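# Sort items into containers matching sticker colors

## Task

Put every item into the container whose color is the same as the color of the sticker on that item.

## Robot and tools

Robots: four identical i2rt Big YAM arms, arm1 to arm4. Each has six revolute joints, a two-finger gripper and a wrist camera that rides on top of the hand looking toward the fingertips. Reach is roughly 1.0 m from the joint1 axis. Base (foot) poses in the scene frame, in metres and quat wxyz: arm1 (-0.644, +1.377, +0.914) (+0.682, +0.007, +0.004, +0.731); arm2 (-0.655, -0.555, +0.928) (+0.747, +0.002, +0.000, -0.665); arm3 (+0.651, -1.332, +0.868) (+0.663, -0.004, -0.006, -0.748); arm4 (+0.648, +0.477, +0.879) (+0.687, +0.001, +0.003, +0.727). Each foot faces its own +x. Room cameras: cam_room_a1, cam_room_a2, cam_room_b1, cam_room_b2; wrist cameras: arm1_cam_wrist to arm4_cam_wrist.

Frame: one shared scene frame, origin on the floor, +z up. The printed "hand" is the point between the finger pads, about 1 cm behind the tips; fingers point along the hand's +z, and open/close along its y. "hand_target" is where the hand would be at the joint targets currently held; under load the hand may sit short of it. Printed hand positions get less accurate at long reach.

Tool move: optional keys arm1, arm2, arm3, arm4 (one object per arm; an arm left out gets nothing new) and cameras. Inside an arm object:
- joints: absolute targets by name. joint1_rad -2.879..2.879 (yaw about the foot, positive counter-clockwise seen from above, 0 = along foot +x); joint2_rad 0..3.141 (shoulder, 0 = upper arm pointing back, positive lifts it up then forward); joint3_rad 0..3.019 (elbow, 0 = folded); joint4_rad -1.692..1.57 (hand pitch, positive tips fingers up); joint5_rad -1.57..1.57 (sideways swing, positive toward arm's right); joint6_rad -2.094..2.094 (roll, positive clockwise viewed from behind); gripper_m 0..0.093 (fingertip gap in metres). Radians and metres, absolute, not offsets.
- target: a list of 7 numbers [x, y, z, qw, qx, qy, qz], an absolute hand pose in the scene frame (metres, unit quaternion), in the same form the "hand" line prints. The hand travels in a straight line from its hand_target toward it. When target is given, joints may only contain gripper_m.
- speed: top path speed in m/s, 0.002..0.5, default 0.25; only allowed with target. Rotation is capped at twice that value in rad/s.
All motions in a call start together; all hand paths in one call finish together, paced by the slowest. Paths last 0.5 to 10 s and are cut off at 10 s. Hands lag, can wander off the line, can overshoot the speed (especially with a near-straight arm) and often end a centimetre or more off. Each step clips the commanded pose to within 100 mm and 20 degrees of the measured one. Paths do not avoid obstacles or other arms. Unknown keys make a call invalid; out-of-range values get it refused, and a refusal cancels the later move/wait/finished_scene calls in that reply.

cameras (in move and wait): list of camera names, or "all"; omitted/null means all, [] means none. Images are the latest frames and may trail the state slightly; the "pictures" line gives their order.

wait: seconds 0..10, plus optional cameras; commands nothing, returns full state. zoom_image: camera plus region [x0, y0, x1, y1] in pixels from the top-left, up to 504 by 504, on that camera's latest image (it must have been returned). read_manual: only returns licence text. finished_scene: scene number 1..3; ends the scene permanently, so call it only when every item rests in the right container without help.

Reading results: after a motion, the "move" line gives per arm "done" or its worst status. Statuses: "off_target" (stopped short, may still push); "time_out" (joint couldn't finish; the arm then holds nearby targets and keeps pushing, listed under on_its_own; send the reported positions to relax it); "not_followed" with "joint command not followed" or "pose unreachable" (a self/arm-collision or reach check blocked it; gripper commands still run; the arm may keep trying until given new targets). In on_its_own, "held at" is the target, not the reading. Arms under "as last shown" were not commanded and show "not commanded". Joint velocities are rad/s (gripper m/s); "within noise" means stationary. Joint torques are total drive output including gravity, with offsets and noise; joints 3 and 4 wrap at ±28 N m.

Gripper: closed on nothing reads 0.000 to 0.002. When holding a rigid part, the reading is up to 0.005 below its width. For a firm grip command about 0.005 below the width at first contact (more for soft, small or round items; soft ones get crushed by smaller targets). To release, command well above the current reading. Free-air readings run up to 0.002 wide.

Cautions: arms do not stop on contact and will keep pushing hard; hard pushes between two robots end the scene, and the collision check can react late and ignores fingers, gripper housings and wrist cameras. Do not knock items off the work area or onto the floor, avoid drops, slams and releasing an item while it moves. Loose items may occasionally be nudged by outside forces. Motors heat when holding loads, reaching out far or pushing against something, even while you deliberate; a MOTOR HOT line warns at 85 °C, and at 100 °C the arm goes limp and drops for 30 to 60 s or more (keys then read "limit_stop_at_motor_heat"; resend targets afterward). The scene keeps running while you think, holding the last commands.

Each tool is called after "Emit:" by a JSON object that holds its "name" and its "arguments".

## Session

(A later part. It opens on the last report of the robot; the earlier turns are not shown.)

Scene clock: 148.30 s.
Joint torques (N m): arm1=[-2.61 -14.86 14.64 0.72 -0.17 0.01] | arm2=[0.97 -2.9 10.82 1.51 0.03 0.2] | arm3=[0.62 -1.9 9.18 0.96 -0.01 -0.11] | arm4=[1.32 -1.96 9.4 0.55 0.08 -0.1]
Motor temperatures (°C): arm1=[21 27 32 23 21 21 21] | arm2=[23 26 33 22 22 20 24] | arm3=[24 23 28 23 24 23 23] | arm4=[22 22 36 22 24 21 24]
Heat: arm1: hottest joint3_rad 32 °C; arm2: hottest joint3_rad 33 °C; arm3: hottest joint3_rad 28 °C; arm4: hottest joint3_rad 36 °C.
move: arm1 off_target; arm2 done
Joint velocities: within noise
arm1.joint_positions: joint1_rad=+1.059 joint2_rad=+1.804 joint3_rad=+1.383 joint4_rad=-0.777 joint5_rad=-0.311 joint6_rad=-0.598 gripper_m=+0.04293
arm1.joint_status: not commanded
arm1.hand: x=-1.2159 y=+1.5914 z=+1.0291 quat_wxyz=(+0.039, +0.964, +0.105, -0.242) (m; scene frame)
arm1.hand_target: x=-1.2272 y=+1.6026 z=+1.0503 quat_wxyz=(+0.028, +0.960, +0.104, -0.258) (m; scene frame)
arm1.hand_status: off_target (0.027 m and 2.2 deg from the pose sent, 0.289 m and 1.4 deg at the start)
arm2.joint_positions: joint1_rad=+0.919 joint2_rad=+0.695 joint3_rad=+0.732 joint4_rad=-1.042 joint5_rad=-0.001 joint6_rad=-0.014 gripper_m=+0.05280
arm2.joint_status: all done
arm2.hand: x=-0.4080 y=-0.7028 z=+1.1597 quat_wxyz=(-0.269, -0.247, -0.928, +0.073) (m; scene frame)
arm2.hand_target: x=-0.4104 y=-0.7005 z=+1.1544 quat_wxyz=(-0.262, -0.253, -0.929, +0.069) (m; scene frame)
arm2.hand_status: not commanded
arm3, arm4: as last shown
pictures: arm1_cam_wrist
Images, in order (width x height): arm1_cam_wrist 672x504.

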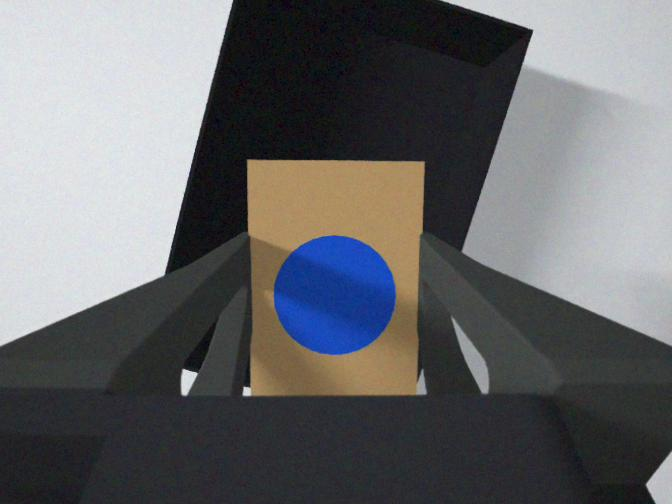

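Emit:
{"name": "move", "arguments": {"arm1": {"joints": {"joint2_rad": 0.695, "joint3_rad": 0.723, "joint4_rad": -1.05, "joint5_rad": 0, "joint6_rad": 0}}, "arm2": {"target": [0.0, -0.94, 1.15, 0.2497, 0.2533, 0.9321, -0.0679], "speed": 0.3}, "cameras": []}}

Emit:
{"name": "move", "arguments": {"arm1": {"joints": {"joint1_rad": -2.25}}, "arm2": {"target": [0.005, -0.943, 1.07, 0.2497, 0.2533, 0.9321, -0.0679], "speed": 0.2}, "cameras": ["arm2_cam_wrist"]}}

Scene clock: 155.87 s.
Joint torques (N m): arm1=[-2.08 0.91 11.85 0.98 0.05 0.13] | arm2=[1.44 -22.53 17.09 1.13 0.13 0.19] | arm3=[0.62 -1.9 9.18 0.96 0 -0.11] | arm4=[0.91 -2.32 9.43 0.58 0.1 -0.09]
Motor temperatures (°C): arm1=[21 27 32 23 21 21 22] | arm2=[23 26 34 22 22 20 24] | arm3=[24 23 28 23 24 23 23] | arm4=[22 22 36 22 24 21 24]
Heat: arm1: hottest joint3_rad 32 °C; arm2: hottest joint3_rad 34 °C; arm3: hottest joint3_rad 28 °C; arm4: hottest joint3_rad 36 °C.
move: arm1 done; arm2 off_target
Joint velocities: within noise
arm1.joint_positions: joint1_rad=+1.059 joint2_rad=+0.694 joint3_rad=+0.720 joint4_rad=-1.044 joint5_rad=-0.002 joint6_rad=-0.009 gripper_m=+0.04293
arm1.joint_status: all done
arm1.hand: x=-0.8976 y=+1.4992 z=+1.1440 quat_wxyz=(-0.060, +0.937, -0.207, -0.274) (m; scene frame)
arm1.hand_target: x=-0.8959 y=+1.5011 z=+1.1444 quat_wxyz=(-0.060, +0.936, -0.215, -0.272) (m; scene frame)
arm1.hand_status: not commanded
arm2.joint_positions: joint1_rad=+0.919 joint2_rad=+2.020 joint3_rad=+1.960 joint4_rad=-1.023 joint5_rad=+0.000 joint6_rad=-0.014 gripper_m=+0.05280
arm2.joint_status: not commanded
arm2.hand: x=-0.0154 y=-0.9354 z=+1.1300 quat_wxyz=(-0.233, -0.250, -0.938, +0.064) (m; scene frame)
arm2.hand_target: x=-0.0013 y=-0.9393 z=+1.1500 quat_wxyz=(-0.251, -0.253, -0.932, +0.068) (m; scene frame)
arm2.hand_status: off_target (0.026 m and 2.1 deg from the pose sent, 0.472 m and 2.4 deg at the start)
arm3, arm4: as last shown
pictures: none
No camera images: "cameras" was empty.

Scene clock: 158.63 s.
Joint torques (N m): arm1=[-2.14 0.91 11.81 1.06 -0.05 0.09] | arm2=[1.32 -23.12 11.14 2.59 0.13 0.19] | arm3=[0.62 -1.9 9.18 1.01 0 -0.11] | arm4=[1.2 -2.37 9.32 0.72 0.07 -0.1]
Motor temperatures (°C): arm1=[21 26 32 23 21 21 22] | arm2=[23 27 34 22 22 20 24] | arm3=[24 23 28 23 24 23 23] | arm4=[22 22 36 22 24 21 24]
Heat: arm1: hottest joint3_rad 32 °C; arm2: hottest joint3_rad 34 °C; arm3: hottest joint3_rad 28 °C; arm4: hottest joint3_rad 36 °C.
move: arm1 done; arm2 off_target
Joint velocities: within noise
arm1.joint_positions: joint1_rad=-2.245 joint2_rad=+0.694 joint3_rad=+0.720 joint4_rad=-1.044 joint5_rad=+0.002 joint6_rad=-0.007 gripper_m=+0.04293
arm1.joint_status: all done
arm1.hand: x=-0.4063 y=+1.2138 z=+1.1356 quat_wxyz=(-0.252, -0.283, -0.921, +0.084) (m; scene frame)
arm1.hand_target: x=-0.4074 y=+1.2132 z=+1.1360 quat_wxyz=(-0.251, -0.289, -0.920, +0.083) (m; scene frame)
arm1.hand_status: not commanded
arm2.joint_positions: joint1_rad=+0.919 joint2_rad=+2.069 joint3_rad=+1.898 joint4_rad=-0.879 joint5_rad=+0.001 joint6_rad=-0.014 gripper_m=+0.05280
arm2.joint_status: not commanded
arm2.hand: x=-0.0006 y=-0.9440 z=+1.0802 quat_wxyz=(-0.248, -0.249, -0.934, +0.068) (m; scene frame)
arm2.hand_target: x=+0.0047 y=-0.9430 z=+1.0702 quat_wxyz=(-0.250, -0.253, -0.932, +0.068) (m; scene frame)
arm2.hand_status: off_target (0.012 m and 0.5 deg from the pose sent, 0.064 m and 2.1 deg at the start)
arm3, arm4: as last shown
pictures: arm2_cam_wrist
Images, in order (width x height): arm2_cam_wrist 672x504.

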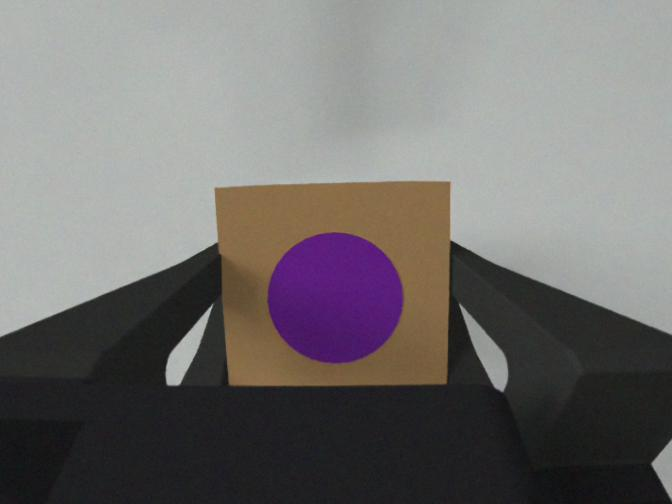

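Emit:
{"name": "move", "arguments": {"arm1": {"target": [0.0, 0.93, 1.15, 0.2469, 0.2888, 0.9217, -0.0774], "speed": 0.3}, "arm2": {"target": [0.008, -0.943, 1.046, 0.2497, 0.2533, 0.9321, -0.0679], "speed": 0.1}, "cameras": ["arm2_cam_wrist"]}}

Emit:
{"name": "move", "arguments": {"arm1": {"target": [0.005, 0.928, 1.07, 0.2469, 0.2888, 0.9217, -0.0774], "speed": 0.2}, "arm2": {"target": [0.008, -0.943, 1.036, 0.2497, 0.2533, 0.9321, -0.0679], "speed": 0.05}, "cameras": ["arm1_cam_wrist", "arm2_cam_wrist"]}}

Scene clock: 169.13 s.
Joint torques (N m): arm1=[-2.78 -20.07 17.68 0.87 -0.05 0.11] | arm2=[1.44 -21.89 10.35 2.65 0.15 0.21] | arm3=[0.62 -1.85 9.17 0.92 -0.01 -0.09] | arm4=[1.03 -1.9 9.33 0.81 0.09 -0.09]
Motor temperatures (°C): arm1=[21 26 33 23 21 21 22] | arm2=[23 28 34 22 22 20 24] | arm3=[24 23 28 23 24 23 23] | arm4=[22 22 36 22 24 21 24]
Heat: arm1: hottest joint3_rad 33 °C; arm2: hottest joint3_rad 34 °C; arm3: hottest joint3_rad 28 °C; arm4: hottest joint3_rad 36 °C.
move: arm1 off_target; arm2 off_target
Joint velocities: within noise
arm1.joint_positions: joint1_rad=-2.245 joint2_rad=+2.099 joint3_rad=+2.122 joint4_rad=-1.114 joint5_rad=-0.006 joint6_rad=-0.007 gripper_m=+0.04293
arm1.joint_status: not commanded
arm1.hand: x=-0.0096 y=+0.9407 z=+1.1174 quat_wxyz=(-0.220, -0.285, -0.930, +0.070) (m; scene frame)
arm1.hand_target: x=-0.0019 y=+0.9311 z=+1.1501 quat_wxyz=(-0.248, -0.289, -0.922, +0.078) (m; scene frame)
arm1.hand_status: off_target (0.036 m and 3.3 deg from the pose sent, 0.496 m and 1.2 deg at the start)
arm2.joint_positions: joint1_rad=+0.919 joint2_rad=+2.075 joint3_rad=+1.877 joint4_rad=-0.830 joint5_rad=+0.002 joint6_rad=-0.013 gripper_m=+0.05280
arm2.joint_status: not commanded
arm2.hand: x=+0.0033 y=-0.9464 z=+1.0721 quat_wxyz=(-0.259, -0.249, -0.931, +0.072) (m; scene frame)
arm2.hand_target: x=+0.0071 y=-0.9426 z=+1.0465 quat_wxyz=(-0.250, -0.253, -0.932, +0.068) (m; scene frame)
arm2.hand_status: off_target (0.027 m and 1.2 deg from the pose sent, 0.035 m and 0.5 deg at the start)
arm3, arm4: as last shown
pictures: arm2_cam_wrist
Images, in order (width x height): arm2_cam_wrist 672x504.

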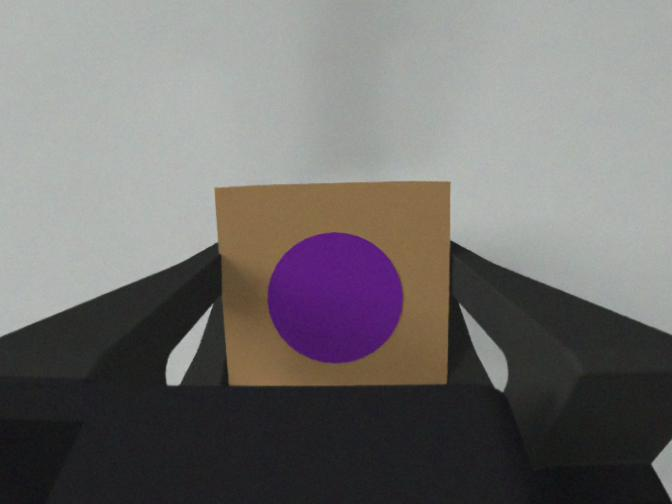

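Scene clock: 170.30 s.
Joint torques (N m): arm1=[-2.02 -20.6 12.16 2.02 -0.02 0.13] | arm2=[1.44 -22.01 10.25 2.67 0.14 0.21] | arm3=[0.56 -1.85 9.16 0.94 -0.01 -0.11] | arm4=[0.73 -1.9 9.35 0.64 0.08 -0.09]
Motor temperatures (°C): arm1=[21 26 33 23 21 21 22] | arm2=[23 28 34 22 22 20 24] | arm3=[24 23 28 23 24 23 23] | arm4=[22 22 36 22 24 21 24]
Heat: arm1: hottest joint3_rad 33 °C; arm2: hottest joint3_rad 34 °C; arm3: hottest joint3_rad 28 °C; arm4: hottest joint3_rad 36 °C.
move: arm1 off_target; arm2 off_target
Joint velocities: within noise
arm1.joint_positions: joint1_rad=-2.245 joint2_rad=+2.134 joint3_rad=+2.025 joint4_rad=-0.956 joint5_rad=-0.006 joint6_rad=-0.006 gripper_m=+0.04293
arm1.joint_status: not commanded
arm1.hand: x=+0.0005 y=+0.9332 z=+1.0608 quat_wxyz=(-0.232, -0.285, -0.927, +0.074) (m; scene frame)
arm1.hand_target: x=+0.0047 y=+0.9280 z=+1.0700 quat_wxyz=(-0.247, -0.289, -0.922, +0.077) (m; scene frame)
arm1.hand_status: off_target (0.011 m and 1.9 deg from the pose sent, 0.051 m and 3.3 deg at the start)
arm2.joint_positions: joint1_rad=+0.919 joint2_rad=+2.083 joint3_rad=+1.862 joint4_rad=-0.808 joint5_rad=+0.002 joint6_rad=-0.013 gripper_m=+0.05280
arm2.joint_status: not commanded
arm2.hand: x=+0.0036 y=-0.9466 z=+1.0610 quat_wxyz=(-0.258, -0.249, -0.931, +0.071) (m; scene frame)
arm2.hand_target: x=+0.0071 y=-0.9426 z=+1.0362 quat_wxyz=(-0.249, -0.253, -0.932, +0.068) (m; scene frame)
arm2.hand_status: off_target (0.026 m and 1.2 deg from the pose sent, 0.036 m and 1.2 deg at the start)
arm3, arm4: as last shown
pictures: arm1_cam_wrist, arm2_cam_wrist
Images, in order (width x height): arm1_cam_wrist 672x504, arm2_cam_wrist 672x504.

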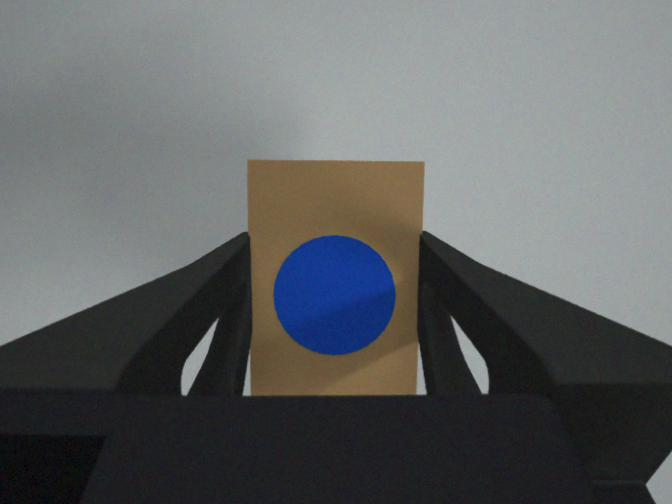

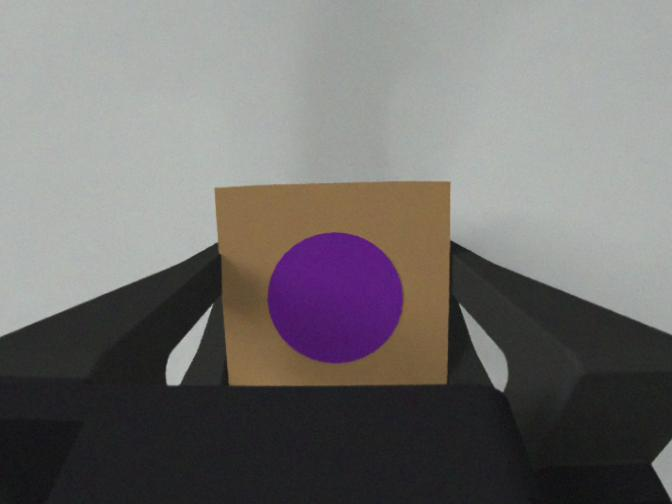

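Emit:
{"name": "move", "arguments": {"arm1": {"target": [0.005, 0.928, 1.052, 0.2469, 0.2888, 0.9217, -0.0774], "speed": 0.06}, "arm2": {"target": [0.008, -0.943, 1.022, 0.2497, 0.2533, 0.9321, -0.0679], "speed": 0.05}, "cameras": []}}

Scene clock: 174.90 s.
Joint torques (N m): arm1=[-2.02 -19.72 11.43 1.99 0.03 0.15] | arm2=[1.55 -22.24 10.3 2.69 0.14 0.21] | arm3=[0.56 -1.85 9.16 0.94 -0.02 -0.1] | arm4=[0.91 -2.43 9.43 0.72 0.09 -0.09]
Motor temperatures (°C): arm1=[21 26 33 23 21 21 22] | arm2=[23 28 33 22 22 20 24] | arm3=[24 23 28 23 24 23 23] | arm4=[22 22 36 22 24 21 24]
Heat: arm1: hottest joint3_rad 33 °C; arm2: hottest joint3_rad 33 °C; arm3: hottest joint3_rad 28 °C; arm4: hottest joint3_rad 36 °C.
move: arm1 done; arm2 off_target
Joint velocities: within noise
arm1.joint_positions: joint1_rad=-2.245 joint2_rad=+2.134 joint3_rad=+1.997 joint4_rad=-0.914 joint5_rad=-0.006 joint6_rad=-0.006 gripper_m=+0.04293
arm1.joint_status: not commanded
arm1.hand: x=+0.0015 y=+0.9324 z=+1.0517 quat_wxyz=(-0.238, -0.285, -0.926, +0.076) (m; scene frame)
arm1.hand_target: x=+0.0048 y=+0.9280 z=+1.0519 quat_wxyz=(-0.247, -0.289, -0.922, +0.077) (m; scene frame)
arm1.hand_status: done (0.006 m and 1.2 deg from the pose sent, 0.011 m and 1.9 deg at the start)
arm2.joint_positions: joint1_rad=+0.919 joint2_rad=+2.095 joint3_rad=+1.842 joint4_rad=-0.777 joint5_rad=+0.002 joint6_rad=-0.013 gripper_m=+0.05280
arm2.joint_status: not commanded
arm2.hand: x=+0.0040 y=-0.9468 z=+1.0462 quat_wxyz=(-0.257, -0.249, -0.931, +0.071) (m; scene frame)
arm2.hand_target: x=+0.0072 y=-0.9427 z=+1.0222 quat_wxyz=(-0.250, -0.253, -0.932, +0.068) (m; scene frame)
arm2.hand_status: off_target (0.025 m and 1.1 deg from the pose sent, 0.040 m and 1.2 deg at the start)
arm3.joint_positions: joint1_rad=-1.980 joint2_rad=+0.693 joint3_rad=+0.726 joint4_rad=-1.047 joint5_rad=+0.001 joint6_rad=+0.005 gripper_m=+0.09402
arm3.joint_status: not commanded
arm3.hand: x=+0.4047 y=-1.1836 z=+1.0937 quat_wxyz=(+0.065, -0.928, +0.256, +0.263) (m; scene frame)
arm3.hand_target: x=+0.4069 y=-1.1818 z=+1.0911 quat_wxyz=(+0.066, -0.928, +0.259, +0.259) (m; scene frame)
arm3.hand_status: not commanded
arm4.joint_positions: joint1_rad=+0.895 joint2_rad=+0.697 joint3_rad=+0.719 joint4_rad=-1.044 joint5_rad=+0.000 joint6_rad=+0.013 gripper_m=+0.09401
arm4.joint_status: not commanded
arm4.hand: x=+0.4170 y=+0.6439 z=+1.1038 quat_wxyz=(-0.078, +0.915, -0.300, -0.260) (m; scene frame)
arm4.hand_target: x=+0.4172 y=+0.6432 z=+1.1058 quat_wxyz=(-0.080, +0.917, -0.293, -0.260) (m; scene frame)
arm4.hand_status: not commanded
pictures: none
No camera images: "cameras" was empty.

Emit:
{"name": "move", "arguments": {"arm1": {"target": [0.005, 0.928, 1.037, 0.2469, 0.2888, 0.9217, -0.0774], "speed": 0.04}, "arm2": {"target": [0.008, -0.943, 1.012, 0.2497, 0.2533, 0.9321, -0.0679], "speed": 0.04}, "cameras": []}}

Scene clock: 178.77 s.
Joint torques (N m): arm1=[-2.14 -19.25 11.48 2.03 0.01 0.1] | arm2=[1.38 -22.18 10.21 2.7 0.14 0.21] | arm3=[0.67 -1.96 9.17 0.96 0 -0.1] | arm4=[0.97 -2.37 9.42 0.65 0.07 -0.08]
Motor temperatures (°C): arm1=[21 26 34 23 21 21 22] | arm2=[23 28 33 22 22 20 24] | arm3=[24 23 28 23 24 23 23] | arm4=[22 22 36 22 24 21 24]
Heat: arm1: hottest joint3_rad 34 °C; arm2: hottest joint3_rad 33 °C; arm3: hottest joint3_rad 28 °C; arm4: hottest joint3_rad 36 °C.
move: arm1 done; arm2 off_target
Joint velocities: within noise
arm1.joint_positions: joint1_rad=-2.245 joint2_rad=+2.134 joint3_rad=+1.971 joint4_rad=-0.880 joint5_rad=-0.006 joint6_rad=-0.005 gripper_m=+0.04293
arm1.joint_status: not commanded
arm1.hand: x=+0.0017 y=+0.9322 z=+1.0429 quat_wxyz=(-0.242, -0.284, -0.924, +0.077) (m; scene frame)
arm1.hand_target: x=+0.0047 y=+0.9280 z=+1.0370 quat_wxyz=(-0.247, -0.289, -0.922, +0.077) (m; scene frame)
arm1.hand_status: done (0.008 m and 0.8 deg from the pose sent, 0.016 m and 1.2 deg at the start)
arm2.joint_positions: joint1_rad=+0.919 joint2_rad=+2.102 joint3_rad=+1.830 joint4_rad=-0.756 joint5_rad=+0.002 joint6_rad=-0.013 gripper_m=+0.05280
arm2.joint_status: not commanded
arm2.hand: x=+0.0045 y=-0.9471 z=+1.0374 quat_wxyz=(-0.258, -0.249, -0.931, +0.072) (m; scene frame)
arm2.hand_target: x=+0.0071 y=-0.9427 z=+1.0123 quat_wxyz=(-0.250, -0.253, -0.932, +0.068) (m; scene frame)
arm2.hand_status: off_target (0.026 m and 1.2 deg from the pose sent, 0.035 m and 1.1 deg at the start)
arm3, arm4: as last shown
pictures: none
No camera images: "cameras" was empty.

Emit:
{"name": "move", "arguments": {"arm1": {"target": [0.005, 0.928, 1.027, 0.2469, 0.2888, 0.9217, -0.0774], "speed": 0.03}, "arm2": {"target": [0.008, -0.943, 1.006, 0.2497, 0.2533, 0.9321, -0.0679], "speed": 0.03}, "cameras": ["arm1_cam_wrist", "arm2_cam_wrist"]}}

Scene clock: 188.23 s.
Joint torques (N m): arm1=[-2.14 -18.9 11.55 1.99 0.01 0.11] | arm2=[1.38 -21.77 9.92 2.71 0.14 0.21] | arm3=[0.56 -1.96 9.2 0.95 -0.01 -0.1] | arm4=[0.97 -2.14 9.36 0.65 0.1 -0.06]
Motor temperatures (°C): arm1=[21 27 33 23 21 21 22] | arm2=[23 28 33 22 22 20 25] | arm3=[24 23 28 23 24 23 23] | arm4=[22 22 36 22 24 21 24]
Heat: arm1: hottest joint3_rad 33 °C; arm2: hottest joint3_rad 33 °C; arm3: hottest joint3_rad 28 °C; arm4: hottest joint3_rad 36 °C.
move: arm1 done; arm2 off_target
Joint velocities: within noise
arm1.joint_positions: joint1_rad=-2.245 joint2_rad=+2.140 joint3_rad=+1.955 joint4_rad=-0.858 joint5_rad=-0.006 joint6_rad=-0.005 gripper_m=+0.04293
arm1.joint_status: not commanded
arm1.hand: x=+0.0018 y=+0.9321 z=+1.0330 quat_wxyz=(-0.242, -0.284, -0.924, +0.077) (m; scene frame)
arm1.hand_target: x=+0.0048 y=+0.9280 z=+1.0270 quat_wxyz=(-0.247, -0.289, -0.922, +0.077) (m; scene frame)
arm1.hand_status: done (0.008 m and 0.8 deg from the pose sent, 0.017 m and 0.8 deg at the start)
arm2.joint_positions: joint1_rad=+0.919 joint2_rad=+2.103 joint3_rad=+1.825 joint4_rad=-0.743 joint5_rad=+0.002 joint6_rad=-0.013 gripper_m=+0.05280
arm2.joint_status: not commanded
arm2.hand: x=+0.0053 y=-0.9475 z=+1.0358 quat_wxyz=(-0.261, -0.249, -0.930, +0.073) (m; scene frame)
arm2.hand_target: x=+0.0069 y=-0.9426 z=+1.0064 quat_wxyz=(-0.249, -0.253, -0.932, +0.068) (m; scene frame)
arm2.hand_status: off_target (0.030 m and 1.5 deg from the pose sent, 0.032 m and 1.2 deg at the start)
arm3, arm4: as last shown
pictures: arm1_cam_wrist, arm2_cam_wrist
Images, in order (width x height): arm1_cam_wrist 672x504, arm2_cam_wrist 672x504.

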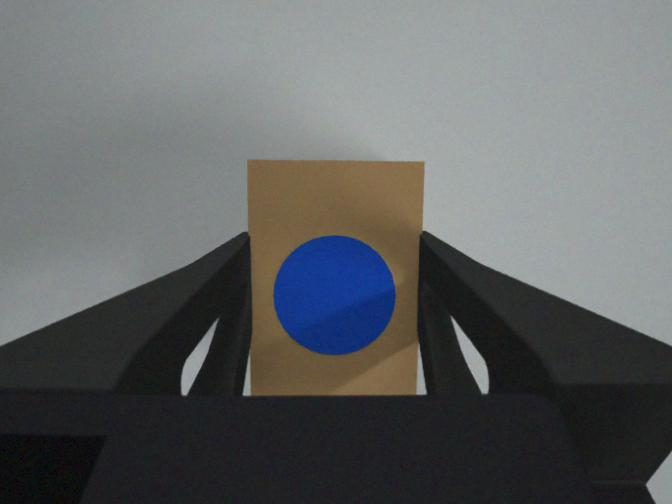

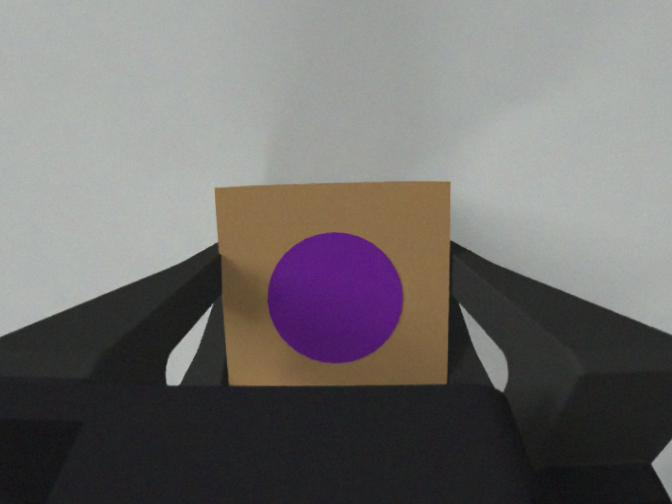

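Emit:
{"name": "move", "arguments": {"arm1": {"target": [0.005, 0.928, 1.019, 0.2469, 0.2888, 0.9217, -0.0774], "speed": 0.03}, "arm2": {"joints": {"gripper_m": 0.093}}, "cameras": ["arm1_cam_wrist", "arm2_cam_wrist"]}}

Scene clock: 193.40 s.
Joint torques (N m): arm1=[-2.78 -19.19 10.95 2.03 -0.01 0.07] | arm2=[1.44 -21.77 9.94 2.59 0.14 0.21] | arm3=[0.62 -1.9 9.16 0.94 0 -0.11] | arm4=[1.03 -2.26 9.4 0.7 0.09 -0.09]
Motor temperatures (°C): arm1=[21 27 33 23 21 21 22] | arm2=[23 29 33 22 22 20 25] | arm3=[24 23 28 23 24 23 23] | arm4=[22 22 36 22 24 21 24]
Heat: arm1: hottest joint3_rad 33 °C; arm2: hottest joint3_rad 33 °C; arm3: hottest joint3_rad 28 °C; arm4: hottest joint3_rad 36 °C.
move: arm1 off_target; arm2 done
Joint velocities: within noise
arm1.joint_positions: joint1_rad=-2.245 joint2_rad=+2.140 joint3_rad=+1.947 joint4_rad=-0.840 joint5_rad=-0.006 joint6_rad=-0.005 gripper_m=+0.04293
arm1.joint_status: not commanded
arm1.hand: x=+0.0031 y=+0.9312 z=+1.0315 quat_wxyz=(-0.247, -0.284, -0.923, +0.078) (m; scene frame)
arm1.hand_target: x=+0.0047 y=+0.9281 z=+1.0191 quat_wxyz=(-0.247, -0.289, -0.922, +0.077) (m; scene frame)
arm1.hand_status: off_target (0.013 m and 0.6 deg from the pose sent, 0.015 m and 0.8 deg at the start)
arm2.joint_positions: joint1_rad=+0.919 joint2_rad=+2.103 joint3_rad=+1.825 joint4_rad=-0.741 joint5_rad=+0.002 joint6_rad=-0.013 gripper_m=+0.09294
arm2.joint_status: all done
arm2.hand: x=+0.0058 y=-0.9478 z=+1.0362 quat_wxyz=(-0.263, -0.249, -0.929, +0.073) (m; scene frame)
arm2.hand_target: x=+0.0069 y=-0.9426 z=+1.0065 quat_wxyz=(-0.250, -0.253, -0.932, +0.068) (m; scene frame)
arm2.hand_status: not commanded
arm3, arm4: as last shown
pictures: arm1_cam_wrist, arm2_cam_wrist
Images, in order (width x height): arm1_cam_wrist 672x504, arm2_cam_wrist 672x504.

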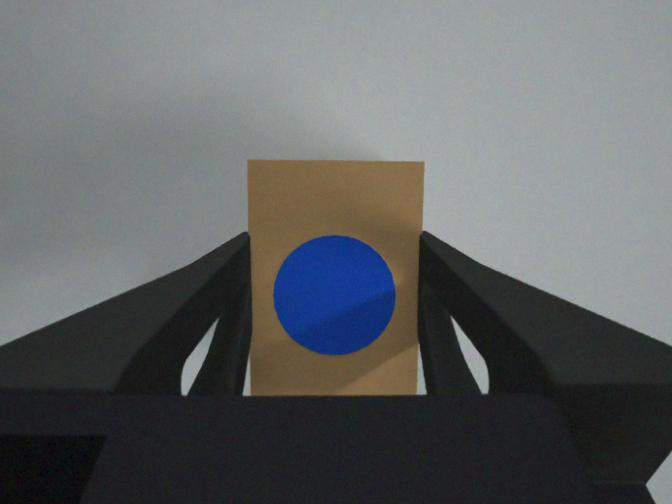

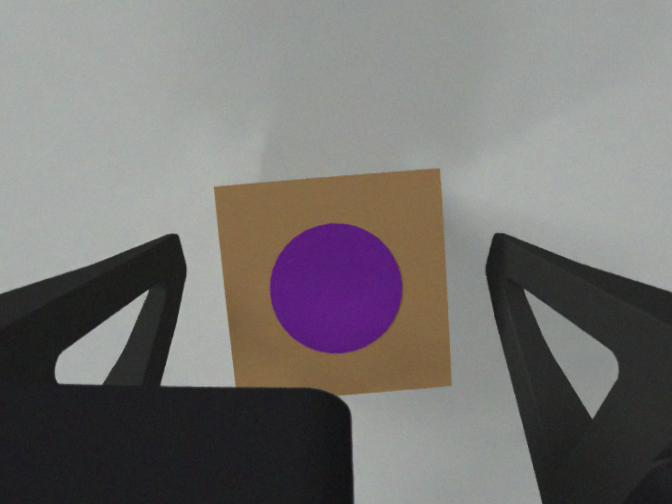

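Emit:
{"name": "move", "arguments": {"arm1": {"joints": {"gripper_m": 0.093}}, "arm2": {"target": [0.0, -0.94, 1.15, 0.2497, 0.2533, 0.9321, -0.0679], "speed": 0.2}, "cameras": ["arm1_cam_wrist", "arm2_cam_wrist"]}}

Emit:
{"name": "move", "arguments": {"arm1": {"target": [0.0, 0.93, 1.15, 0.2469, 0.2888, 0.9217, -0.0774], "speed": 0.2}, "arm2": {"joints": {"joint2_rad": 0.695, "joint3_rad": 0.723, "joint4_rad": -1.05, "joint5_rad": 0, "joint6_rad": 0}}, "cameras": ["arm1_cam_wrist"]}}

Scene clock: 202.63 s.
Joint torques (N m): arm1=[-2.2 -19.19 10.92 1.91 0.02 0.09] | arm2=[1.32 -22.77 15.17 1.14 0.1 0.19] | arm3=[0.5 -1.9 9.17 0.94 0 -0.1] | arm4=[0.67 -2.43 9.4 0.66 0.05 -0.07]
Motor temperatures (°C): arm1=[21 28 33 23 21 21 22] | arm2=[23 29 34 22 22 20 24] | arm3=[24 23 28 23 24 23 23] | arm4=[22 22 36 22 24 21 24]
Heat: arm1: hottest joint3_rad 33 °C; arm2: hottest joint3_rad 34 °C; arm3: hottest joint3_rad 28 °C; arm4: hottest joint3_rad 36 °C.
move: arm1 done; arm2 off_target
Joint velocities: within noise
arm1.joint_positions: joint1_rad=-2.245 joint2_rad=+2.140 joint3_rad=+1.947 joint4_rad=-0.839 joint5_rad=-0.006 joint6_rad=-0.005 gripper_m=+0.09297
arm1.joint_status: all done
arm1.hand: x=+0.0034 y=+0.9309 z=+1.0315 quat_wxyz=(-0.247, -0.284, -0.923, +0.078) (m; scene frame)
arm1.hand_target: x=+0.0046 y=+0.9281 z=+1.0190 quat_wxyz=(-0.247, -0.289, -0.922, +0.077) (m; scene frame)
arm1.hand_status: not commanded
arm2.joint_positions: joint1_rad=+0.919 joint2_rad=+2.027 joint3_rad=+1.989 joint4_rad=-1.025 joint5_rad=+0.002 joint6_rad=-0.013 gripper_m=+0.09294
arm2.joint_status: not commanded
arm2.hand: x=-0.0097 y=-0.9391 z=+1.1390 quat_wxyz=(-0.242, -0.250, -0.935, +0.067) (m; scene frame)
arm2.hand_target: x=-0.0006 y=-0.9398 z=+1.1499 quat_wxyz=(-0.250, -0.253, -0.932, +0.068) (m; scene frame)
arm2.hand_status: off_target (0.015 m and 1.0 deg from the pose sent, 0.114 m and 1.7 deg at the start)
arm3, arm4: as last shown
pictures: arm1_cam_wrist, arm2_cam_wrist
Images, in order (width x height): arm1_cam_wrist 672x504, arm2_cam_wrist 672x504.

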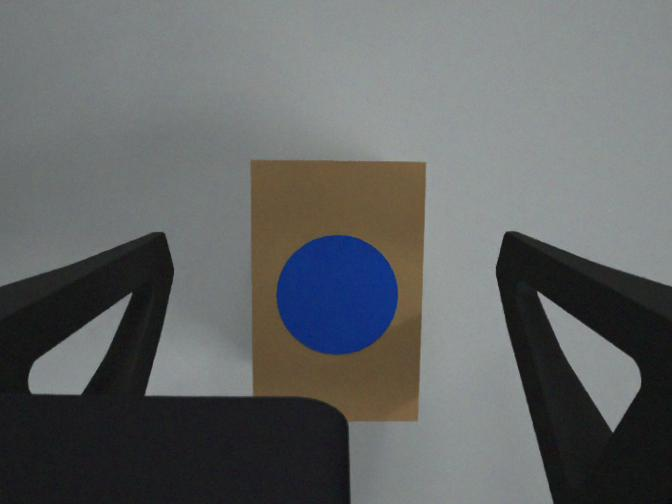

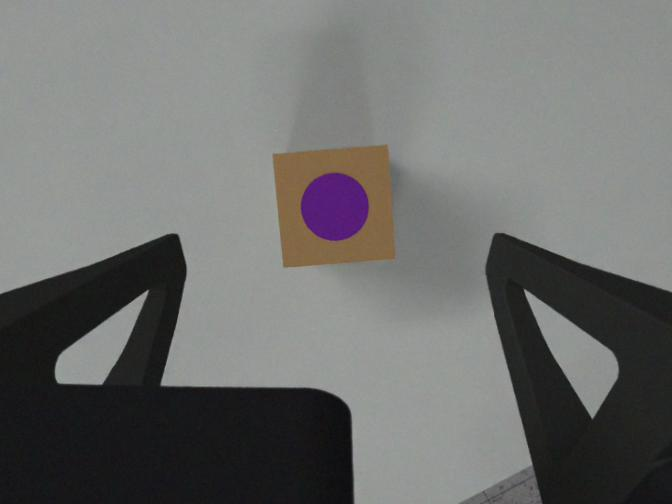

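Scene clock: 204.43 s.
Joint torques (N m): arm1=[-2.37 -20.19 16.25 0.66 0 0.11] | arm2=[1.2 -3.9 11.21 1.94 -0.07 0.19] | arm3=[0.5 -1.96 9.18 1.01 0 -0.1] | arm4=[0.91 -2.14 9.42 0.72 0.11 -0.08]
Motor temperatures (°C): arm1=[21 28 33 23 21 21 22] | arm2=[23 29 33 22 22 20 24] | arm3=[24 23 28 23 24 23 23] | arm4=[22 22 36 22 24 21 24]
Heat: arm1: hottest joint3_rad 33 °C; arm2: hottest joint3_rad 33 °C; arm3: hottest joint3_rad 28 °C; arm4: hottest joint3_rad 36 °C.
move: arm1 off_target; arm2 done
Joint velocities: within noise
arm1.joint_positions: joint1_rad=-2.245 joint2_rad=+2.105 joint3_rad=+2.145 joint4_rad=-1.116 joint5_rad=-0.006 joint6_rad=-0.005 gripper_m=+0.09297
arm1.joint_status: not commanded
arm1.hand: x=-0.0056 y=+0.9379 z=+1.1235 quat_wxyz=(-0.227, -0.286, -0.928, +0.072) (m; scene frame)
arm1.hand_target: x=-0.0011 y=+0.9306 z=+1.1501 quat_wxyz=(-0.247, -0.289, -0.922, +0.078) (m; scene frame)
arm1.hand_status: off_target (0.028 m and 2.5 deg from the pose sent, 0.119 m and 0.6 deg at the start)
arm2.joint_positions: joint1_rad=+0.919 joint2_rad=+0.704 joint3_rad=+0.727 joint4_rad=-1.055 joint5_rad=+0.001 joint6_rad=-0.013 gripper_m=+0.09294
arm2.joint_status: all done
arm2.hand: x=-0.4104 y=-0.7018 z=+1.1531 quat_wxyz=(-0.256, -0.249, -0.931, +0.071) (m; scene frame)
arm2.hand_target: x=-0.4100 y=-0.6999 z=+1.1544 quat_wxyz=(-0.262, -0.252, -0.929, +0.069) (m; scene frame)
arm2.hand_status: not commanded
arm3, arm4: as last shown
pictures: arm1_cam_wrist
Images, in order (width x height): arm1_cam_wrist 672x504.

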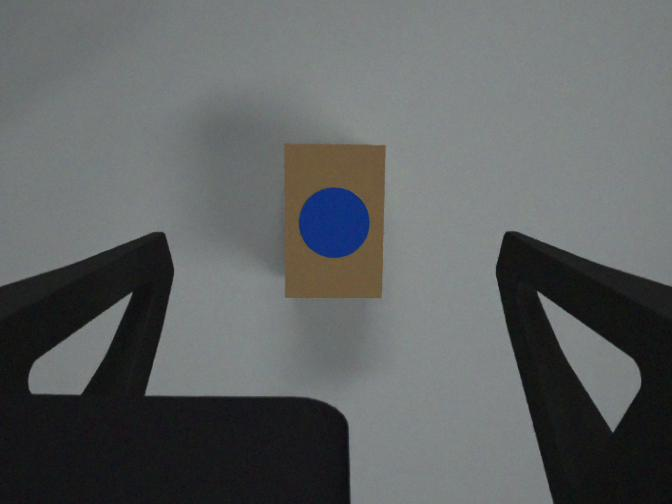

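Emit:
{"name": "move", "arguments": {"arm1": {"joints": {"joint2_rad": 0.695, "joint3_rad": 0.723, "joint4_rad": -1.05, "joint5_rad": 0, "joint6_rad": 0}}, "arm3": {"target": [0.03, -0.955, 1.15, 0.0803, -0.919, 0.2548, 0.2898], "speed": 0.3}, "cameras": ["arm3_cam_wrist"]}}

Emit:
{"name": "move", "arguments": {"arm4": {"target": [0.03, 0.925, 1.15, 0.0904, -0.9095, 0.2868, 0.2868], "speed": 0.3}, "cameras": ["arm4_cam_wrist", "arm3_cam_wrist"]}}

Scene clock: 212.33 s.
Joint torques (N m): arm1=[-1.73 -0.79 12.9 1.58 0.08 0.05] | arm2=[1.32 -3.96 11.22 1.98 -0.08 0.19] | arm3=[0.79 -22.01 14.26 0.75 0.12 -0.12] | arm4=[1.2 -2.43 9.44 0.75 0.06 -0.09]
Motor temperatures (°C): arm1=[21 28 34 23 21 21 22] | arm2=[23 28 33 22 22 20 24] | arm3=[24 23 28 23 24 23 23] | arm4=[22 22 36 22 24 21 24]
Heat: arm1: hottest joint3_rad 34 °C; arm2: hottest joint3_rad 33 °C; arm3: hottest joint3_rad 28 °C; arm4: hottest joint3_rad 36 °C.
move: arm1 done; arm3 off_target
Joint velocities: within noise
arm1.joint_positions: joint1_rad=-2.245 joint2_rad=+0.704 joint3_rad=+0.708 joint4_rad=-1.060 joint5_rad=-0.001 joint6_rad=-0.004 gripper_m=+0.09297
arm1.joint_status: all done
arm1.hand: x=-0.4101 y=+1.2170 z=+1.1251 quat_wxyz=(-0.236, -0.286, -0.926, +0.077) (m; scene frame)
arm1.hand_target: x=-0.4074 y=+1.2132 z=+1.1360 quat_wxyz=(-0.251, -0.289, -0.920, +0.083) (m; scene frame)
arm1.hand_status: not commanded
arm2, arm4: as last shown
arm3.joint_positions: joint1_rad=-1.980 joint2_rad=+1.866 joint3_rad=+1.853 joint4_rad=-0.985 joint5_rad=+0.009 joint6_rad=+0.004 gripper_m=+0.09402
arm3.joint_status: not commanded
arm3.hand: x=+0.0373 y=-0.9664 z=+1.1234 quat_wxyz=(+0.071, -0.926, +0.256, +0.269) (m; scene frame)
arm3.hand_target: x=+0.0313 y=-0.9558 z=+1.1500 quat_wxyz=(+0.081, -0.919, +0.255, +0.290) (m; scene frame)
arm3.hand_status: off_target (0.030 m and 2.7 deg from the pose sent, 0.442 m and 3.7 deg at the start)
pictures: arm3_cam_wrist
Images, in order (width x height): arm3_cam_wrist 672x504.

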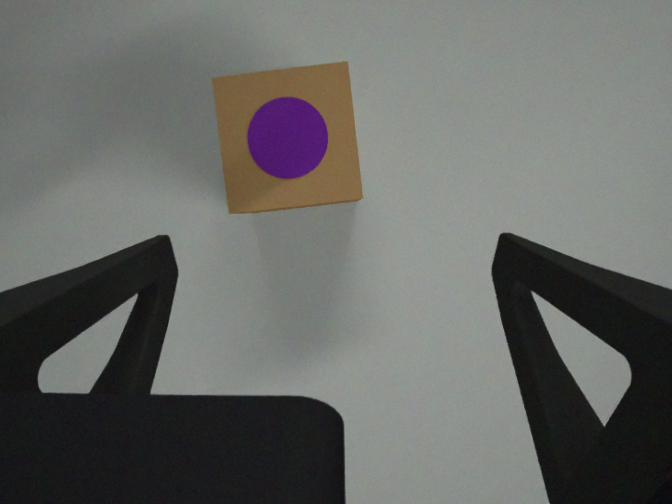

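Scene clock: 214.80 s.
Joint torques (N m): arm1=[-1.85 -1.08 12.72 1.62 0.04 0.07] | arm2=[1.26 -3.9 11.23 2 -0.08 0.19] | arm3=[0.85 -21.71 14.31 0.77 0.12 -0.13] | arm4=[0.62 -21.48 13.01 0.58 -0.03 -0.11]
Motor temperatures (°C): arm1=[21 28 34 23 21 21 22] | arm2=[23 28 33 22 22 20 24] | arm3=[24 23 29 23 24 23 23] | arm4=[22 22 37 22 24 21 24]
Heat: arm1: hottest joint3_rad 34 °C; arm2: hottest joint3_rad 33 °C; arm3: hottest joint3_rad 29 °C; arm4: hottest joint3_rad 37 °C.
move: arm4 off_target
Joint velocities: within noise
arm1, arm2, arm3: as last shown
arm4.joint_positions: joint1_rad=+0.895 joint2_rad=+1.980 joint3_rad=+2.005 joint4_rad=-1.012 joint5_rad=-0.001 joint6_rad=-0.001 gripper_m=+0.09401
arm4.joint_status: not commanded
arm4.hand: x=+0.0368 y=+0.9150 z=+1.1354 quat_wxyz=(-0.085, +0.912, -0.292, -0.275) (m; scene frame)
arm4.hand_target: x=+0.0308 y=+0.9243 z=+1.1499 quat_wxyz=(-0.091, +0.909, -0.287, -0.287) (m; scene frame)
arm4.hand_status: off_target (0.019 m and 1.6 deg from the pose sent, 0.481 m and 3.7 deg at the start)
pictures: arm3_cam_wrist, arm4_cam_wrist
Images, in order (width x height): arm3_cam_wrist 672x504, arm4_cam_wrist 672x504.

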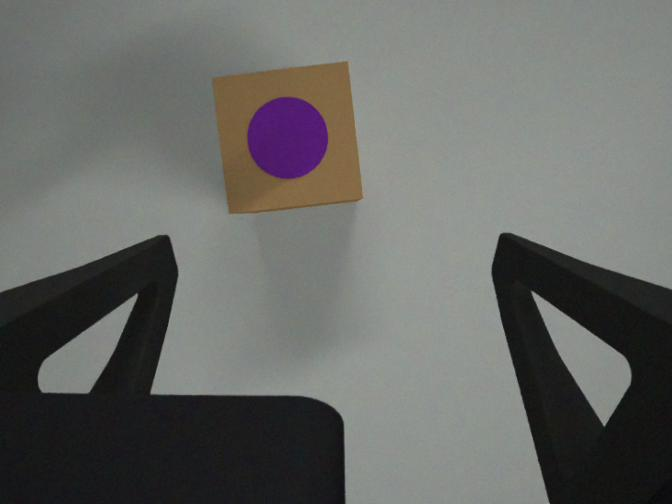

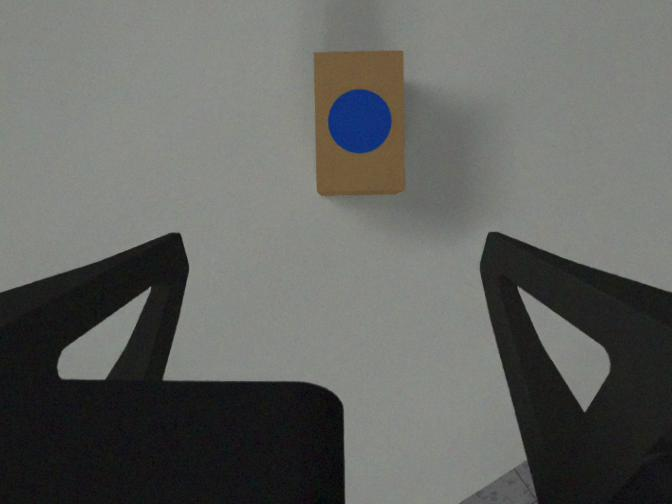

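Emit:
{"name": "move", "arguments": {"arm3": {"target": [-0.0175, -0.948, 1.11, 0.0615, -0.9361, 0.2075, 0.2773], "speed": 0.2}, "arm4": {"target": [-0.014, 0.968, 1.105, 0.0854, -0.9144, 0.2883, 0.2709], "speed": 0.2}, "cameras": ["arm3_cam_wrist", "arm4_cam_wrist"]}}

Scene clock: 230.97 s.
Joint torques (N m): arm1=[-2.14 -0.26 12.82 1.61 0.07 0.1] | arm2=[1.26 -3.96 11.22 1.99 -0.07 0.19] | arm3=[1.85 -25.05 14.15 0.73 -0.11 -0.13] | arm4=[0.62 -26.34 12.89 0.57 -0.04 -0.1]
Motor temperatures (°C): arm1=[21 26 34 23 21 21 22] | arm2=[23 27 33 22 22 20 24] | arm3=[24 24 31 23 24 23 23] | arm4=[22 23 40 22 24 21 24]
Heat: arm1: hottest joint3_rad 34 °C; arm2: hottest joint3_rad 33 °C; arm3: hottest joint3_rad 31 °C; arm4: hottest joint3_rad 40 °C.
move: arm3 off_target; arm4 off_target
Joint velocities: within noise
arm1, arm2: as last shown
arm3.joint_positions: joint1_rad=-1.980 joint2_rad=+2.032 joint3_rad=+2.009 joint4_rad=-1.018 joint5_rad=-0.036 joint6_rad=-0.073 gripper_m=+0.09402
arm3.joint_status: not commanded
arm3.hand: x=-0.0055 y=-0.9509 z=+1.0796 quat_wxyz=(+0.054, -0.942, +0.216, +0.253) (m; scene frame)
arm3.hand_target: x=-0.0161 y=-0.9489 z=+1.1102 quat_wxyz=(+0.062, -0.936, +0.207, +0.278) (m; scene frame)
arm3.hand_status: off_target (0.033 m and 3.1 deg from the pose sent, 0.059 m and 5.9 deg at the start)
arm4.joint_positions: joint1_rad=+0.882 joint2_rad=+2.230 joint3_rad=+2.306 joint4_rad=-1.104 joint5_rad=-0.007 joint6_rad=-0.011 gripper_m=+0.09401
arm4.joint_status: not commanded
arm4.hand: x=-0.0091 y=+0.9598 z=+1.0871 quat_wxyz=(-0.080, +0.917, -0.294, -0.257) (m; scene frame)
arm4.hand_target: x=-0.0133 y=+0.9674 z=+1.1048 quat_wxyz=(-0.086, +0.914, -0.288, -0.272) (m; scene frame)
arm4.hand_status: off_target (0.020 m and 1.9 deg from the pose sent, 0.079 m and 0.7 deg at the start)
pictures: arm3_cam_wrist, arm4_cam_wrist
Images, in order (width x height): arm3_cam_wrist 672x504, arm4_cam_wrist 672x504.

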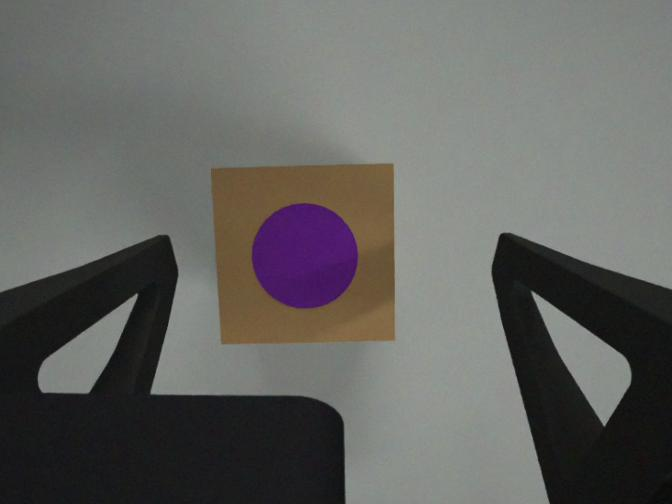

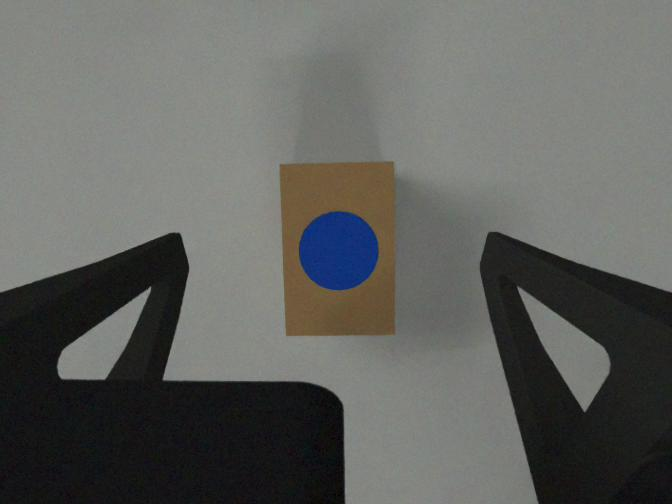

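Emit:
{"name": "move", "arguments": {"arm3": {"target": [-0.020, -0.957, 1.064, 0.0615, -0.9361, 0.2075, 0.2773], "speed": 0.15}, "arm4": {"target": [-0.013, 0.968, 1.055, 0.0854, -0.9144, 0.2883, 0.2709], "speed": 0.15}, "cameras": ["arm3_cam_wrist", "arm4_cam_wrist"]}}

Scene clock: 237.50 s.
Joint torques (N m): arm1=[-1.85 -0.97 12.66 1.55 0.09 0.09] | arm2=[1.2 -3.84 11.23 1.98 -0.08 0.19] | arm3=[2.49 -24.82 9.28 1.65 0.09 -0.03] | arm4=[0.26 -26.81 9.62 1.5 -0.04 -0.1]
Motor temperatures (°C): arm1=[21 26 34 23 21 21 22] | arm2=[23 27 33 22 22 20 23] | arm3=[24 25 32 23 24 23 23] | arm4=[22 24 41 22 24 21 24]
Heat: arm1: hottest joint3_rad 34 °C; arm2: hottest joint3_rad 33 °C; arm3: hottest joint3_rad 32 °C; arm4: hottest joint3_rad 41 °C.
move: arm3 off_target; arm4 done
Joint velocities: within noise
arm1, arm2: as last shown
arm3.joint_positions: joint1_rad=-1.978 joint2_rad=+2.032 joint3_rad=+1.949 joint4_rad=-0.920 joint5_rad=-0.035 joint6_rad=-0.073 gripper_m=+0.09402
arm3.joint_status: not commanded
arm3.hand: x=-0.0121 y=-0.9487 z=+1.0618 quat_wxyz=(+0.061, -0.937, +0.214, +0.270) (m; scene frame)
arm3.hand_target: x=-0.0198 y=-0.9570 z=+1.0640 quat_wxyz=(+0.061, -0.936, +0.208, +0.277) (m; scene frame)
arm3.hand_status: off_target (0.012 m and 1.1 deg from the pose sent, 0.022 m and 3.1 deg at the start)
arm4.joint_positions: joint1_rad=+0.882 joint2_rad=+2.230 joint3_rad=+2.205 joint4_rad=-0.996 joint5_rad=-0.007 joint6_rad=-0.012 gripper_m=+0.09401
arm4.joint_status: not commanded
arm4.hand: x=-0.0113 y=+0.9611 z=+1.0494 quat_wxyz=(-0.081, +0.916, -0.294, -0.260) (m; scene frame)
arm4.hand_target: x=-0.0128 y=+0.9678 z=+1.0548 quat_wxyz=(-0.085, +0.914, -0.288, -0.271) (m; scene frame)
arm4.hand_status: done (0.009 m and 1.5 deg from the pose sent, 0.034 m and 1.9 deg at the start)
pictures: arm3_cam_wrist, arm4_cam_wrist
Images, in order (width x height): arm3_cam_wrist 672x504, arm4_cam_wrist 672x504.

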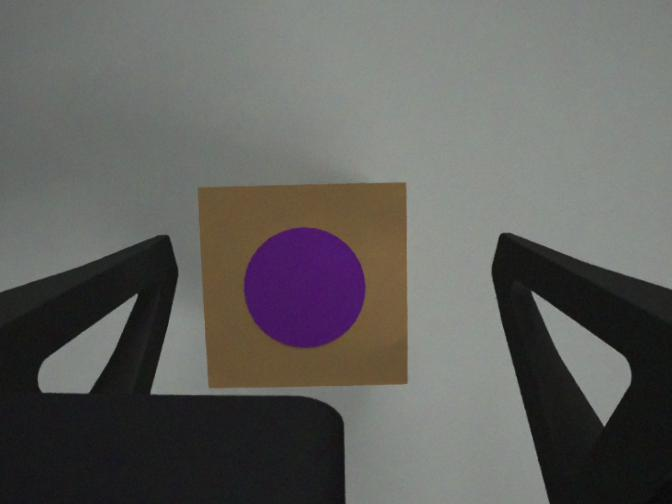

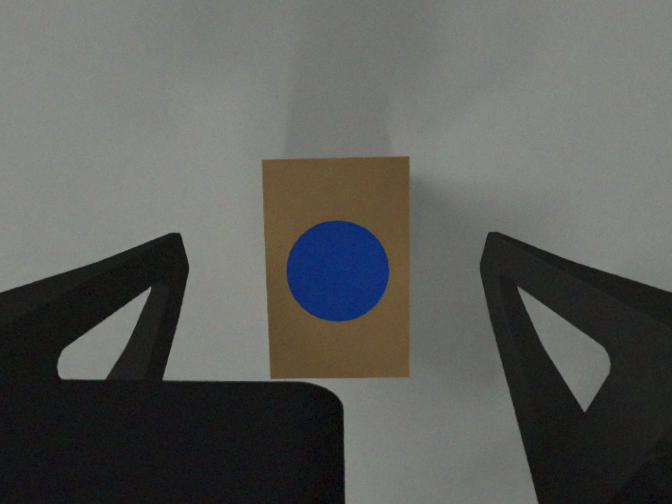

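Emit:
{"name": "move", "arguments": {"arm3": {"target": [-0.019, -0.966, 1.040, 0.0615, -0.9361, 0.2075, 0.2773], "speed": 0.1}, "arm4": {"target": [-0.012, 0.968, 1.040, 0.0854, -0.9144, 0.2883, 0.2709], "speed": 0.1}, "cameras": ["arm3_cam_wrist", "arm4_cam_wrist"]}}

Scene clock: 242.00 s.
Joint torques (N m): arm1=[-2.32 -1.03 12.92 1.48 0.11 0.08] | arm2=[1.32 -3.78 11.21 1.99 -0.07 0.19] | arm3=[2.26 -25.23 8.95 1.7 0.1 0.02] | arm4=[0.44 -26.87 9.18 1.44 -0.09 -0.09]
Motor temperatures (°C): arm1=[21 26 34 23 21 21 22] | arm2=[23 27 33 22 22 20 23] | arm3=[24 26 32 23 24 23 23] | arm4=[22 25 40 22 24 21 24]
Heat: arm1: hottest joint3_rad 34 °C; arm2: hottest joint3_rad 33 °C; arm3: hottest joint3_rad 32 °C; arm4: hottest joint3_rad 40 °C.
move: arm3 off_target; arm4 done
Joint velocities: within noise
arm1, arm2: as last shown
arm3.joint_positions: joint1_rad=-1.965 joint2_rad=+2.032 joint3_rad=+1.878 joint4_rad=-0.853 joint5_rad=-0.029 joint6_rad=-0.070 gripper_m=+0.09402
arm3.joint_status: not commanded
arm3.hand: x=-0.0130 y=-0.9588 z=+1.0345 quat_wxyz=(+0.060, -0.938, +0.210, +0.269) (m; scene frame)
arm3.hand_target: x=-0.0189 y=-0.9661 z=+1.0398 quat_wxyz=(+0.061, -0.936, +0.207, +0.277) (m; scene frame)
arm3.hand_status: off_target (0.011 m and 1.1 deg from the pose sent, 0.029 m and 1.0 deg at the start)
arm4.joint_positions: joint1_rad=+0.882 joint2_rad=+2.230 joint3_rad=+2.172 joint4_rad=-0.956 joint5_rad=-0.007 joint6_rad=-0.013 gripper_m=+0.09401
arm4.joint_status: not commanded
arm4.hand: x=-0.0120 y=+0.9614 z=+1.0374 quat_wxyz=(-0.082, +0.916, -0.293, -0.263) (m; scene frame)
arm4.hand_target: x=-0.0119 y=+0.9679 z=+1.0399 quat_wxyz=(-0.086, +0.914, -0.288, -0.271) (m; scene frame)
arm4.hand_status: done (0.007 m and 1.1 deg from the pose sent, 0.012 m and 1.5 deg at the start)
pictures: arm3_cam_wrist, arm4_cam_wrist
Images, in order (width x height): arm3_cam_wrist 672x504, arm4_cam_wrist 672x504.

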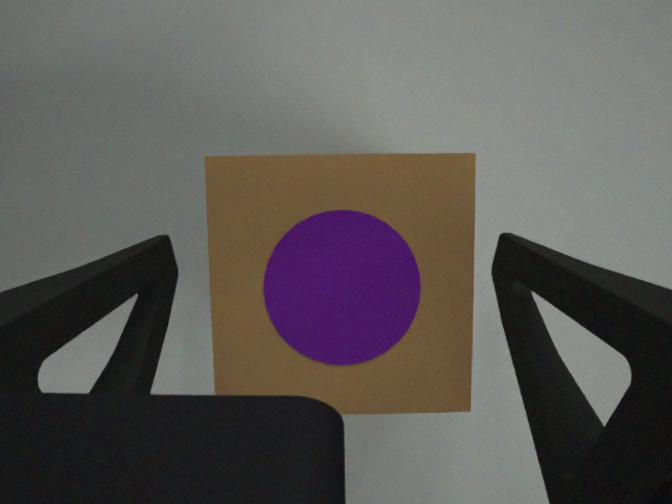

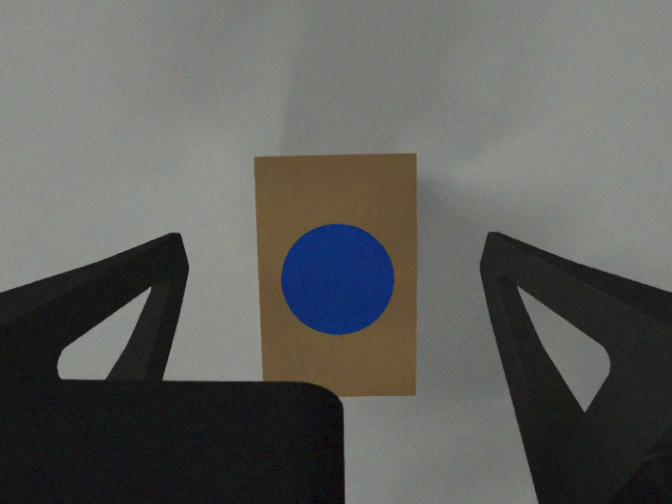

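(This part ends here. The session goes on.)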